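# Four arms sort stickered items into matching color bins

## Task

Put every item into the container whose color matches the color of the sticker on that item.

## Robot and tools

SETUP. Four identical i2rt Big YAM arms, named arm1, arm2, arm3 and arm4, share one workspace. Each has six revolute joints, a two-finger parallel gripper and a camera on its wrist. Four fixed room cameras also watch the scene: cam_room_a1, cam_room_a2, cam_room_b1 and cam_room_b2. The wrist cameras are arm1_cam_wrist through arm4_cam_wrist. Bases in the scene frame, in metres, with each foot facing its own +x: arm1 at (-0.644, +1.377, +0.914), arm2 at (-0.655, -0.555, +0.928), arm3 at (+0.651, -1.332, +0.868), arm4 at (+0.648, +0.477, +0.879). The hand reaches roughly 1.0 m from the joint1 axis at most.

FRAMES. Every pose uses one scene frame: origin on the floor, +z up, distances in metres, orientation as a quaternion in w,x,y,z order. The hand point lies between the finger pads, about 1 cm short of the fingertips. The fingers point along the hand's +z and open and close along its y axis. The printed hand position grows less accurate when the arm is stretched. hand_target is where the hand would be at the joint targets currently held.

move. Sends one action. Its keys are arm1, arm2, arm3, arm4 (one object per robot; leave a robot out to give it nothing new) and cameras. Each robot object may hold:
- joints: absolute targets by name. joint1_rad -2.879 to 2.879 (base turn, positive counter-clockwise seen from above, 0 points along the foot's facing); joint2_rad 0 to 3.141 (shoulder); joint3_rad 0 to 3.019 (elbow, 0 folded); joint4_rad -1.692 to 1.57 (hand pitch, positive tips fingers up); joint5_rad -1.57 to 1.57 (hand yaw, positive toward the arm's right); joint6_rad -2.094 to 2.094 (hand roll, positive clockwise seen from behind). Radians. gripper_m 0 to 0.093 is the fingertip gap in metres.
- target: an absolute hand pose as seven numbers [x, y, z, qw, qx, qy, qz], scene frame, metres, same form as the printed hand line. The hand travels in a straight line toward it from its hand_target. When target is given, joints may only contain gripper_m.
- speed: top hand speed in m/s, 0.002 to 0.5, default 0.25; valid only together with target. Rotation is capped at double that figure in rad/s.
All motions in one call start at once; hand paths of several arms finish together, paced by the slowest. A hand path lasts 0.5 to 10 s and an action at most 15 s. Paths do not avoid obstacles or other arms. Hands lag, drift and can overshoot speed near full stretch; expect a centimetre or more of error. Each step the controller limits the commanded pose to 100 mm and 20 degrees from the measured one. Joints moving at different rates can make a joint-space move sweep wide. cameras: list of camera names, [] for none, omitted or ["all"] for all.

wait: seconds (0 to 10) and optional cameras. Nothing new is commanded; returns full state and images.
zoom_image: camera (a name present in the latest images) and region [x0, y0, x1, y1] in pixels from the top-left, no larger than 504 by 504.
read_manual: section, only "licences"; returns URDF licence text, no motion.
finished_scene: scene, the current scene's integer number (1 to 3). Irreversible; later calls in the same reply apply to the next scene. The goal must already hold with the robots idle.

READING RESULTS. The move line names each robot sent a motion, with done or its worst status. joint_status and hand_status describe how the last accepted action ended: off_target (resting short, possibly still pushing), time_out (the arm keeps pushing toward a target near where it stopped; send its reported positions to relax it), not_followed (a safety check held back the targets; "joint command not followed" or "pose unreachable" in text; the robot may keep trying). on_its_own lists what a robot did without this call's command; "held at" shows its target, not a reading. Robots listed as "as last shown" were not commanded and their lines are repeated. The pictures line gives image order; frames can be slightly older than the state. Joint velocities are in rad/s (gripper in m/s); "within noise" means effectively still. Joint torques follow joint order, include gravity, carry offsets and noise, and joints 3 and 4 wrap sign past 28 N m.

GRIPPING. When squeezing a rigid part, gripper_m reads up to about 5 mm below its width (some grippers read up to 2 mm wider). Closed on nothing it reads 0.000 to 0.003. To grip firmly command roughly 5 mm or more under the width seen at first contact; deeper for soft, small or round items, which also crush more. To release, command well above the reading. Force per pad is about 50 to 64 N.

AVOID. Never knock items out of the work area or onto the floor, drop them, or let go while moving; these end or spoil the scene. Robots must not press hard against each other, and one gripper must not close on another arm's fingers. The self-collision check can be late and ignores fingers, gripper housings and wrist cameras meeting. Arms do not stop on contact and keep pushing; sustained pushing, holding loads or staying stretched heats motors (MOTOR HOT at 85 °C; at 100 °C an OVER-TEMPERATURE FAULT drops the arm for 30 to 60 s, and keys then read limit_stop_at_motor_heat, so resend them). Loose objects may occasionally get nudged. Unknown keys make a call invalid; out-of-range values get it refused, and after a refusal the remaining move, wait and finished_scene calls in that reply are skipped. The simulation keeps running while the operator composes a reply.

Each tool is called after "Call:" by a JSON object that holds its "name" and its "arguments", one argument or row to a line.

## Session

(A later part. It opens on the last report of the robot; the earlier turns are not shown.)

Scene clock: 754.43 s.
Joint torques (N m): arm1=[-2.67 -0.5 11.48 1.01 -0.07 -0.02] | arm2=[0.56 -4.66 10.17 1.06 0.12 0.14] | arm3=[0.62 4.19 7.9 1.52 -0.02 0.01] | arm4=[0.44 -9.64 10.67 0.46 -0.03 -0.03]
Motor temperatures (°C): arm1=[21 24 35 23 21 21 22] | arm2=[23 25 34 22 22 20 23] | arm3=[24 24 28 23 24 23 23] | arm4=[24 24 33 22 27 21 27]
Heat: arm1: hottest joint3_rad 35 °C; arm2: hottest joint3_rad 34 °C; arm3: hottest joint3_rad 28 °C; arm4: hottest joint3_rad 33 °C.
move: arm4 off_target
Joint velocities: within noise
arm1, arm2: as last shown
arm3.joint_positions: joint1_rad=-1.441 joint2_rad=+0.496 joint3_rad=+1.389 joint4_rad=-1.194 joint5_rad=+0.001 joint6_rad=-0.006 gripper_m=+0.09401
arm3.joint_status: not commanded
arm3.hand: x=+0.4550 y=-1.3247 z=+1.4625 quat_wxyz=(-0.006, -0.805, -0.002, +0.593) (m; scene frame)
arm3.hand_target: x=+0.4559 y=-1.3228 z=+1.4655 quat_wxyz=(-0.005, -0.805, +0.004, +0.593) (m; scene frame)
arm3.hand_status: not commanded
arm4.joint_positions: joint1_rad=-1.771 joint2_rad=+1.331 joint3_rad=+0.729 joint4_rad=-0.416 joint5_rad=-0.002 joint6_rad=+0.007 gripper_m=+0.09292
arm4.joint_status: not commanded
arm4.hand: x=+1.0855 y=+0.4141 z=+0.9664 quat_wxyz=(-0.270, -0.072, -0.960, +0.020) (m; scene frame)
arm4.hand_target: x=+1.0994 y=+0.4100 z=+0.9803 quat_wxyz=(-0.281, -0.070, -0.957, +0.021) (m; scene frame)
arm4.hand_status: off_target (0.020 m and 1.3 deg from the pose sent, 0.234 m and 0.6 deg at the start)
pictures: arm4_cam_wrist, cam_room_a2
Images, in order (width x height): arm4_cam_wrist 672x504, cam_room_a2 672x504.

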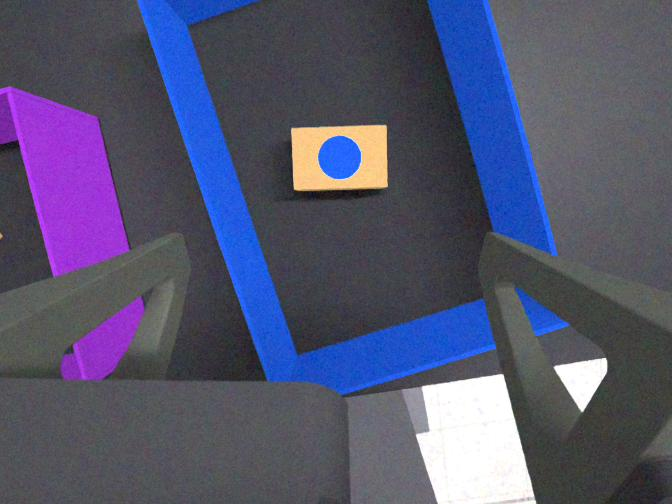

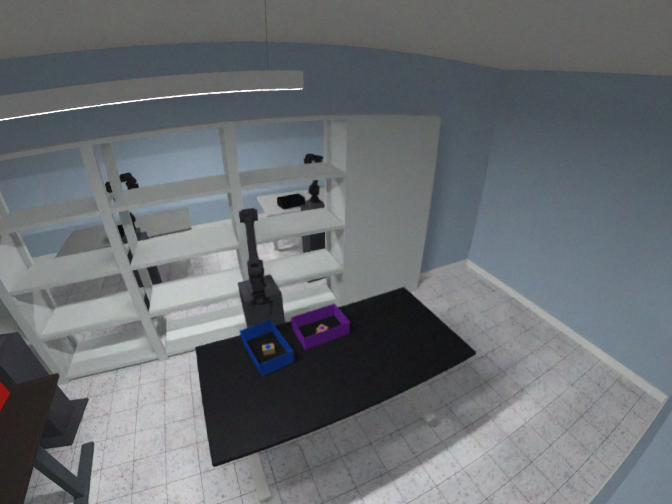

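Call:
{"name": "move", "arguments": {
  "arm3": {"joints": {"joint1_rad": -1.988, "joint2_rad": 0.835, "joint3_rad": 1.10, "joint4_rad": -1.265, "joint5_rad": 0, "joint6_rad": 0}},
  "arm4": {"joints": {"joint1_rad": -1.5, "joint2_rad": 1.1, "joint3_rad": 1.3, "joint4_rad": -0.9, "joint5_rad": 0, "joint6_rad": 0}},
  "cameras": ["arm3_cam_wrist"]
}}

Call:
{"name": "move", "arguments": {
  "arm3": {"target": [0.077, -0.99, 1.10, 0.0748, -0.9251, 0.2548, 0.2716], "speed": 0.4},
  "cameras": ["arm3_cam_wrist", "cam_room_a1"]
}}

Call:
{"name": "move", "arguments": {
  "arm3": {"target": [0.0, -0.944, 1.05, 0.0748, -0.9251, 0.2548, 0.2716], "speed": 0.2},
  "cameras": ["arm3_cam_wrist", "cam_room_a1"]
}}

Scene clock: 765.33 s.
Joint torques (N m): arm1=[-2.73 -0.56 11.38 0.94 -0.06 -0.07] | arm2=[0.5 -4.54 10.18 1.05 0.12 0.13] | arm3=[0.85 -3.37 11.04 0.87 0.02 0] | arm4=[-0.09 -6.65 11.81 0.77 0.16 -0.01]
Motor temperatures (°C): arm1=[21 24 35 23 21 21 22] | arm2=[23 25 34 22 22 20 23] | arm3=[24 24 28 23 24 23 23] | arm4=[23 24 34 22 27 21 26]
Heat: arm1: hottest joint3_rad 35 °C; arm2: hottest joint3_rad 34 °C; arm3: hottest joint3_rad 28 °C; arm4: hottest joint3_rad 34 °C.
move: arm3 done; arm4 done
Joint velocities: within noise
arm1, arm2: as last shown
arm3.joint_positions: joint1_rad=-1.980 joint2_rad=+0.829 joint3_rad=+1.077 joint4_rad=-1.262 joint5_rad=+0.000 joint6_rad=-0.006 gripper_m=+0.09401
arm3.joint_status: all done
arm3.hand: x=+0.3779 y=-1.1666 z=+1.2058 quat_wxyz=(+0.066, -0.929, +0.251, +0.263) (m; scene frame)
arm3.hand_target: x=+0.3765 y=-1.1627 z=+1.2148 quat_wxyz=(+0.069, -0.926, +0.257, +0.269) (m; scene frame)
arm3.hand_status: not commanded
arm4.joint_positions: joint1_rad=-1.492 joint2_rad=+1.083 joint3_rad=+1.269 joint4_rad=-0.888 joint5_rad=-0.001 joint6_rad=+0.007 gripper_m=+0.09292
arm4.joint_status: all done
arm4.hand: x=+1.1129 y=+0.5416 z=+1.2854 quat_wxyz=(-0.417, +0.059, -0.906, -0.029) (m; scene frame)
arm4.hand_target: x=+1.1191 y=+0.5383 z=+1.2929 quat_wxyz=(-0.419, +0.058, -0.906, -0.025) (m; scene frame)
arm4.hand_status: not commanded
pictures: arm3_cam_wrist
Images, in order (width x height): arm3_cam_wrist 672x504.

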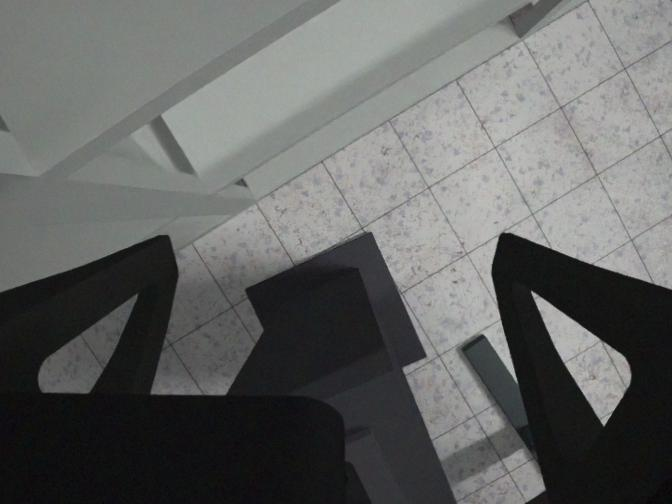

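Scene clock: 767.07 s.
Joint torques (N m): arm1=[-2.84 0.73 11.47 0.96 -0.04 -0.01] | arm2=[0.56 -4.72 10.11 1.07 0.13 0.14] | arm3=[1.79 -21.01 13.6 0.96 0.12 0.02] | arm4=[-0.09 -7.36 11.78 0.76 0.12 -0.01]
Motor temperatures (°C): arm1=[21 24 35 23 21 21 22] | arm2=[23 25 34 22 22 20 23] | arm3=[24 24 29 23 24 23 23] | arm4=[23 24 35 22 27 21 26]
Heat: arm1: hottest joint3_rad 35 °C; arm2: hottest joint3_rad 34 °C; arm3: hottest joint3_rad 29 °C; arm4: hottest joint3_rad 35 °C.
move: arm3 off_target
Joint velocities: within noise
arm1, arm2, arm4: as last shown
arm3.joint_positions: joint1_rad=-1.980 joint2_rad=+1.749 joint3_rad=+1.551 joint4_rad=-0.864 joint5_rad=+0.011 joint6_rad=-0.005 gripper_m=+0.09401
arm3.joint_status: not commanded
arm3.hand: x=+0.0911 y=-0.9980 z=+1.0633 quat_wxyz=(+0.065, -0.935, +0.254, +0.239) (m; scene frame)
arm3.hand_target: x=+0.0788 y=-0.9910 z=+1.1001 quat_wxyz=(+0.075, -0.925, +0.255, +0.272) (m; scene frame)
arm3.hand_status: off_target (0.040 m and 4.0 deg from the pose sent, 0.364 m and 1.5 deg at the start)
pictures: arm3_cam_wrist, cam_room_a1
Images, in order (width x height): arm3_cam_wrist 672x504, cam_room_a1 672x504.

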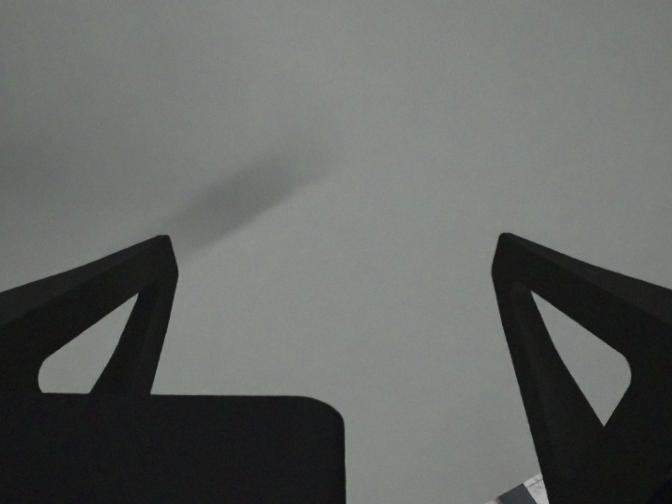

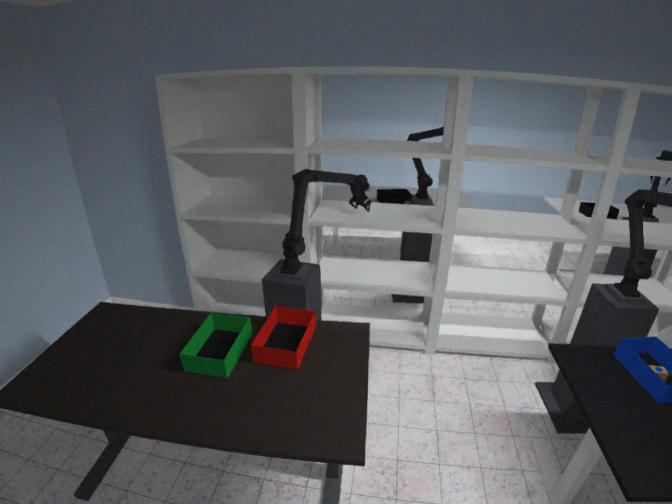

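Scene clock: 768.20 s.
Joint torques (N m): arm1=[-2.61 0.26 11.25 1.01 -0.03 -0.01] | arm2=[0.5 -4.6 10.17 1.09 0.12 0.13] | arm3=[1.61 -23.24 13.31 0.84 0.1 -0.03] | arm4=[0.15 -7 11.75 0.87 0.09 0]
Motor temperatures (°C): arm1=[21 24 35 23 21 21 22] | arm2=[23 25 34 22 22 20 23] | arm3=[24 24 29 23 24 23 23] | arm4=[23 24 35 22 27 21 26]
Heat: arm1: hottest joint3_rad 35 °C; arm2: hottest joint3_rad 34 °C; arm3: hottest joint3_rad 29 °C; arm4: hottest joint3_rad 35 °C.
move: arm3 off_target
Joint velocities: within noise
arm1, arm2, arm4: as last shown
arm3.joint_positions: joint1_rad=-1.982 joint2_rad=+1.997 joint3_rad=+1.815 joint4_rad=-0.854 joint5_rad=+0.011 joint6_rad=-0.003 gripper_m=+0.09398
arm3.joint_status: not commanded
arm3.hand: x=+0.0130 y=-0.9514 z=+1.0280 quat_wxyz=(+0.069, -0.931, +0.255, +0.251) (m; scene frame)
arm3.hand_target: x=+0.0012 y=-0.9446 z=+1.0501 quat_wxyz=(+0.075, -0.925, +0.255, +0.272) (m; scene frame)
arm3.hand_status: off_target (0.027 m and 2.5 deg from the pose sent, 0.107 m and 4.0 deg at the start)
pictures: arm3_cam_wrist, cam_room_a1
Images, in order (width x height): arm3_cam_wrist 672x504, cam_room_a1 672x504.

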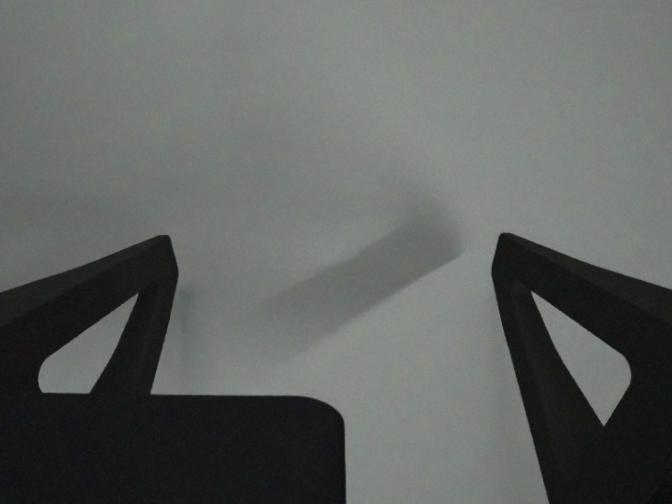

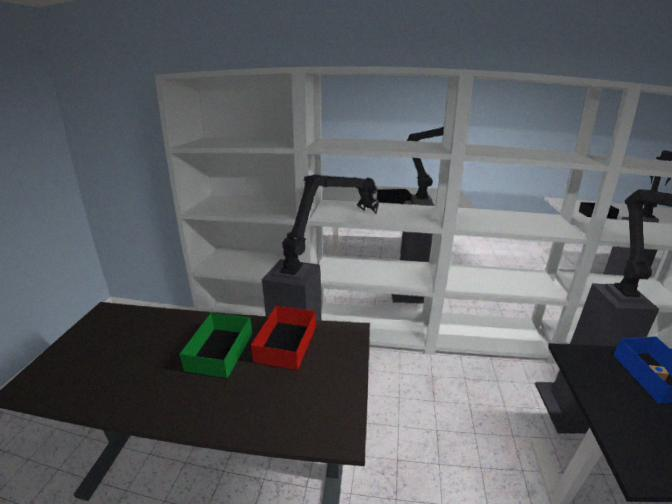

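Call:
{"name": "move", "arguments": {
  "arm3": {"target": [0.376, -1.163, 1.25, 0.0748, -0.9251, 0.2548, 0.2716], "speed": 0.5},
  "arm2": {"joints": {"joint1_rad": 0.919, "joint2_rad": 0.964, "joint3_rad": 1.222, "joint4_rad": -1.458, "joint5_rad": 0, "joint6_rad": 0}},
  "cameras": []
}}

Call:
{"name": "move", "arguments": {
  "arm2": {"target": [0.0, -0.944, 1.08, 0.1777, 0.2603, 0.9478, -0.0488], "speed": 0.4},
  "cameras": ["arm2_cam_wrist", "cam_room_b1"]
}}

Call:
{"name": "move", "arguments": {
  "arm2": {"target": [0.0, -0.944, 1.035, 0.1777, 0.2603, 0.9478, -0.0488], "speed": 0.15},
  "arm3": {"joints": {"joint1_rad": -1.5, "joint2_rad": 0.8, "joint3_rad": 1.10, "joint4_rad": -0.6}},
  "cameras": ["arm2_cam_wrist","arm3_cam_wrist"]
}}

Scene clock: 792.17 s.
Joint torques (N m): arm1=[-2.96 -0.62 11.59 0.83 -0.03 -0.05] | arm2=[0.67 -5.01 11.74 0.96 -0.02 0.09] | arm3=[1.61 -3.78 9.09 0.83 0.12 0] | arm4=[-0.15 -7.18 11.79 0.81 0.12 -0.03]
Motor temperatures (°C): arm1=[21 24 35 23 21 21 22] | arm2=[23 25 34 22 22 20 23] | arm3=[24 25 30 23 24 23 23] | arm4=[23 24 40 22 27 21 26]
Heat: arm1: hottest joint3_rad 35 °C; arm2: hottest joint3_rad 34 °C; arm3: hottest joint3_rad 30 °C; arm4: hottest joint3_rad 40 °C.
move: arm2 done; arm3 done
Joint velocities: within noise
arm1, arm4: as last shown
arm2.joint_positions: joint1_rad=+0.921 joint2_rad=+0.953 joint3_rad=+1.219 joint4_rad=-1.444 joint5_rad=+0.000 joint6_rad=-0.003 gripper_m=+0.09293
arm2.joint_status: all done
arm2.hand: x=-0.3800 y=-0.7195 z=+1.2797 quat_wxyz=(-0.188, -0.257, -0.947, +0.050) (m; scene frame)
arm2.hand_target: x=-0.3806 y=-0.7199 z=+1.2767 quat_wxyz=(-0.178, -0.260, -0.948, +0.047) (m; scene frame)
arm2.hand_status: not commanded
arm3.joint_positions: joint1_rad=-1.982 joint2_rad=+0.857 joint3_rad=+1.202 joint4_rad=-1.332 joint5_rad=+0.012 joint6_rad=-0.003 gripper_m=+0.09398
arm3.joint_status: not commanded
arm3.hand: x=+0.3758 y=-1.1617 z=+1.2502 quat_wxyz=(+0.076, -0.925, +0.254, +0.274) (m; scene frame)
arm3.hand_target: x=+0.3760 y=-1.1629 z=+1.2500 quat_wxyz=(+0.075, -0.925, +0.255, +0.272) (m; scene frame)
arm3.hand_status: done (0.001 m and 0.3 deg from the pose sent, 0.475 m and 2.5 deg at the start)
pictures: none
No camera images: "cameras" was empty.

Scene clock: 794.50 s.
Joint torques (N m): arm1=[-2.73 -0.15 11.44 1.03 0 -0.03] | arm2=[0.67 -24.12 16.55 0.94 0.13 0.11] | arm3=[1.55 -4.07 9.11 0.84 0.13 -0.01] | arm4=[0.09 -7 11.78 0.73 0.12 -0.02]
Motor temperatures (°C): arm1=[21 24 35 23 21 21 22] | arm2=[23 25 34 22 22 20 23] | arm3=[24 25 30 23 24 23 23] | arm4=[23 24 41 22 27 21 26]
Heat: arm1: hottest joint3_rad 35 °C; arm2: hottest joint3_rad 34 °C; arm3: hottest joint3_rad 30 °C; arm4: hottest joint3_rad 41 °C.
move: arm2 off_target
Joint velocities: within noise
arm1.joint_positions: joint1_rad=-2.247 joint2_rad=+0.804 joint3_rad=+1.055 joint4_rad=-1.223 joint5_rad=-0.009 joint6_rad=+0.004 gripper_m=+0.09296
arm1.joint_status: not commanded
arm1.hand: x=-0.3779 y=+1.1966 z=+1.2517 quat_wxyz=(-0.276, -0.286, -0.914, +0.085) (m; scene frame)
arm1.hand_target: x=-0.3800 y=+1.1941 z=+1.2500 quat_wxyz=(-0.269, -0.288, -0.915, +0.085) (m; scene frame)
arm1.hand_status: not commanded
arm2.joint_positions: joint1_rad=+0.921 joint2_rad=+2.146 joint3_rad=+2.041 joint4_rad=-1.120 joint5_rad=+0.001 joint6_rad=-0.003 gripper_m=+0.09293
arm2.joint_status: not commanded
arm2.hand: x=-0.0115 y=-0.9363 z=+1.0680 quat_wxyz=(-0.166, -0.259, -0.951, +0.044) (m; scene frame)
arm2.hand_target: x=-0.0009 y=-0.9436 z=+1.0800 quat_wxyz=(-0.178, -0.260, -0.948, +0.049) (m; scene frame)
arm2.hand_status: off_target (0.018 m and 1.5 deg from the pose sent, 0.484 m and 1.3 deg at the start)
arm3, arm4: as last shown
pictures: arm2_cam_wrist, cam_room_b1
Images, in order (width x height): arm2_cam_wrist 672x504, cam_room_b1 672x504.

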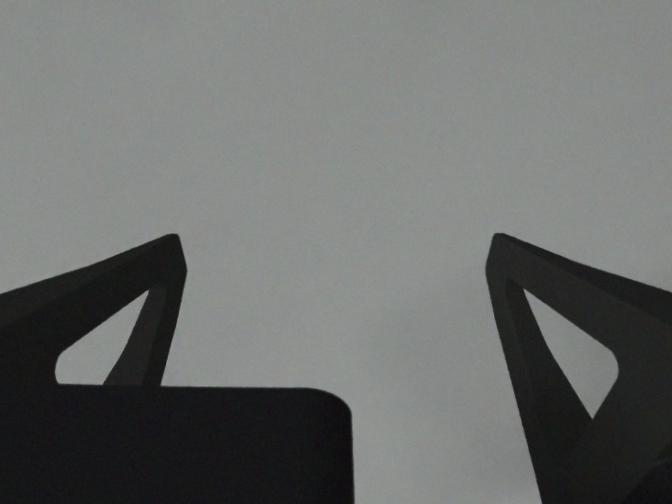

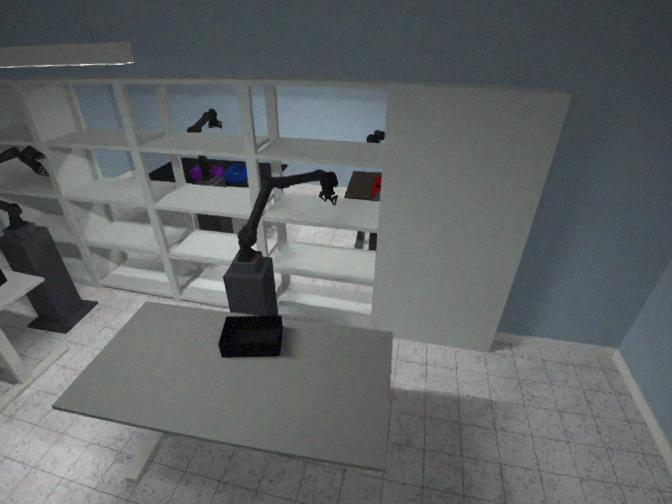

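Scene clock: 795.73 s.
Joint torques (N m): arm1=[-2.43 -0.26 11.32 0.98 -0.01 -0.03] | arm2=[0.73 -22.77 10.48 2.21 0.14 0.1] | arm3=[1.9 -4.07 9.8 2.96 0.02 0.01] | arm4=[0.15 -6.59 11.71 0.84 0.11 -0.02]
Motor temperatures (°C): arm1=[21 24 35 23 21 21 22] | arm2=[23 25 34 22 22 20 23] | arm3=[24 25 30 23 24 23 23] | arm4=[23 24 41 22 27 21 26]
Heat: arm1: hottest joint3_rad 35 °C; arm2: hottest joint3_rad 34 °C; arm3: hottest joint3_rad 30 °C; arm4: hottest joint3_rad 41 °C.
move: arm2 off_target; arm3 done
Joint velocities: within noise
arm1, arm4: as last shown
arm2.joint_positions: joint1_rad=+0.921 joint2_rad=+2.146 joint3_rad=+2.027 joint4_rad=-1.046 joint5_rad=+0.001 joint6_rad=-0.003 gripper_m=+0.09293
arm2.joint_status: not commanded
arm2.hand: x=+0.0000 y=-0.9430 z=+1.0683 quat_wxyz=(-0.195, -0.257, -0.945, +0.052) (m; scene frame)
arm2.hand_target: x=-0.0012 y=-0.9434 z=+1.0354 quat_wxyz=(-0.178, -0.260, -0.948, +0.049) (m; scene frame)
arm2.hand_status: off_target (0.033 m and 2.1 deg from the pose sent, 0.036 m and 1.5 deg at the start)
arm3.joint_positions: joint1_rad=-1.507 joint2_rad=+0.802 joint3_rad=+1.098 joint4_rad=-0.629 joint5_rad=+0.015 joint6_rad=-0.003 gripper_m=+0.09398
arm3.joint_status: all done
arm3.hand: x=+0.2462 y=-1.2988 z=+1.3473 quat_wxyz=(+0.018, -0.815, +0.030, +0.579) (m; scene frame)
arm3.hand_target: x=+0.2445 y=-1.3017 z=+1.3563 quat_wxyz=(+0.015, -0.805, +0.029, +0.593) (m; scene frame)
arm3.hand_status: not commanded
pictures: arm2_cam_wrist, arm3_cam_wrist
Images, in order (width x height): arm2_cam_wrist 672x504, arm3_cam_wrist 672x504.

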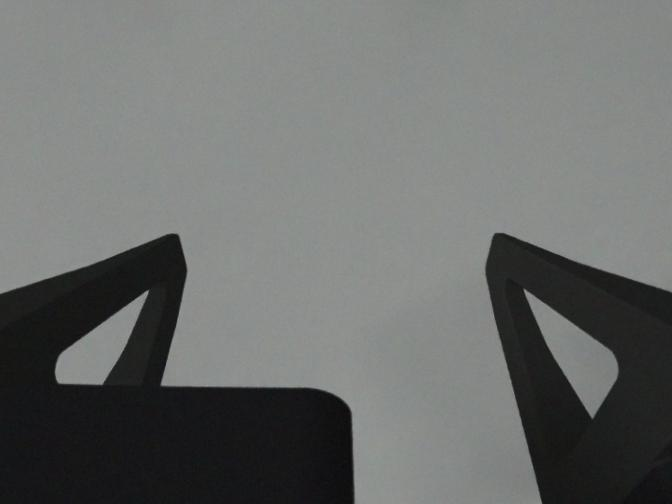

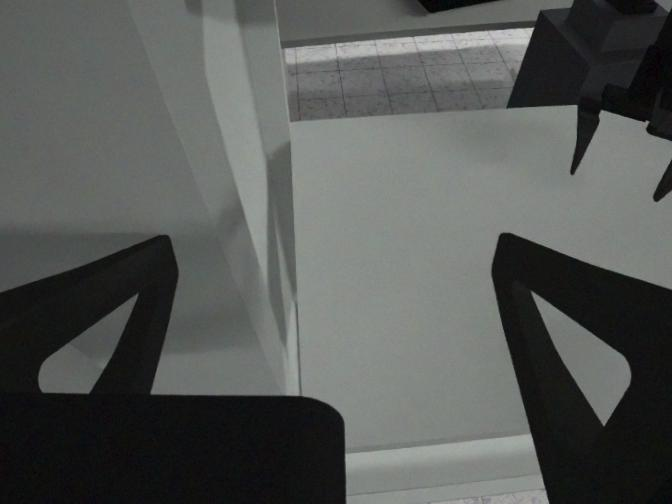

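Call:
{"name": "move", "arguments": {
  "arm2": {"target": [-0.381, -0.720, 1.27, 0.1777, 0.2603, 0.9478, -0.0488], "speed": 0.5},
  "cameras": ["cam_room_a1", "cam_room_a2"]
}}

Call:
{"name": "finished_scene", "arguments": {
  "scene": 1
}}

Scene clock: 820.70 s.
Joint torques (N m): arm1=[-2.9 -0.56 11.4 0.96 -0.08 -0.04] | arm2=[0.67 -5.07 10.66 1.1 0.12 0.1] | arm3=[1.79 -4.01 9.8 2.97 0.02 0] | arm4=[-0.03 -6.95 11.77 0.84 0.13 -0.01]
Motor temperatures (°C): arm1=[21 24 35 23 21 21 22] | arm2=[23 26 34 22 22 20 23] | arm3=[24 25 30 24 24 23 23] | arm4=[23 23 44 22 27 21 25]
Heat: arm1: hottest joint3_rad 35 °C; arm2: hottest joint3_rad 34 °C; arm3: hottest joint3_rad 30 °C; arm4: hottest joint3_rad 44 °C.
move: arm2 done
Joint velocities: within noise
arm1, arm3, arm4: as last shown
arm2.joint_positions: joint1_rad=+0.921 joint2_rad=+0.950 joint3_rad=+1.211 joint4_rad=-1.432 joint5_rad=+0.001 joint6_rad=-0.003 gripper_m=+0.09293
arm2.joint_status: not commanded
arm2.hand: x=-0.3792 y=-0.7203 z=+1.2785 quat_wxyz=(-0.192, -0.257, -0.946, +0.051) (m; scene frame)
arm2.hand_target: x=-0.3811 y=-0.7200 z=+1.2702 quat_wxyz=(-0.178, -0.260, -0.948, +0.049) (m; scene frame)
arm2.hand_status: done (0.009 m and 1.7 deg from the pose sent, 0.485 m and 2.1 deg at the start)
pictures: cam_room_a1, cam_room_a2
Images, in order (width x height): cam_room_a1 672x504, cam_room_a2 672x504.

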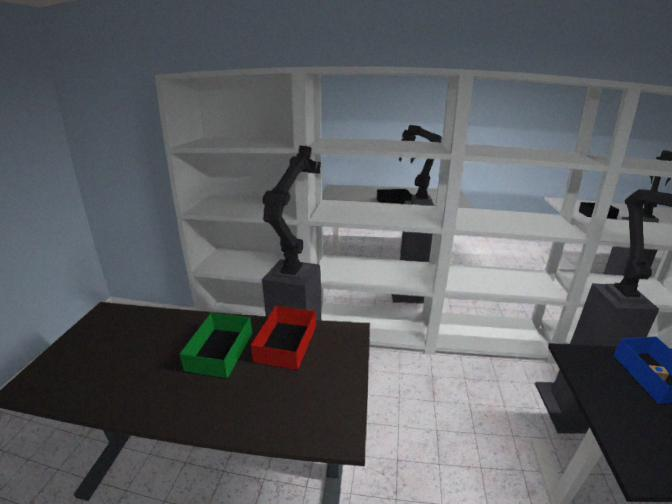

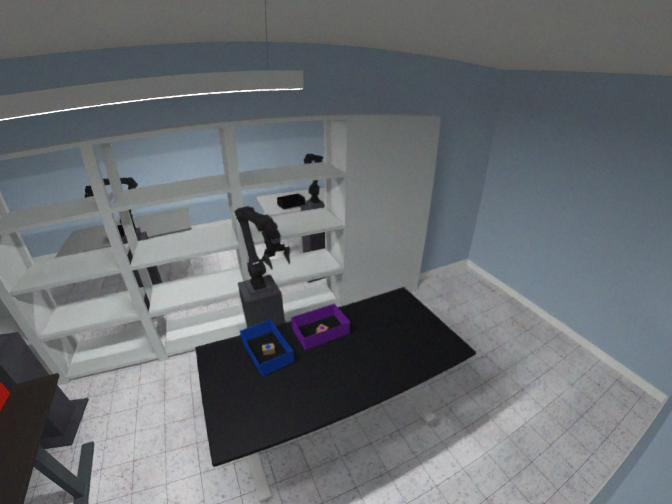

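The scene is finished: the task was done.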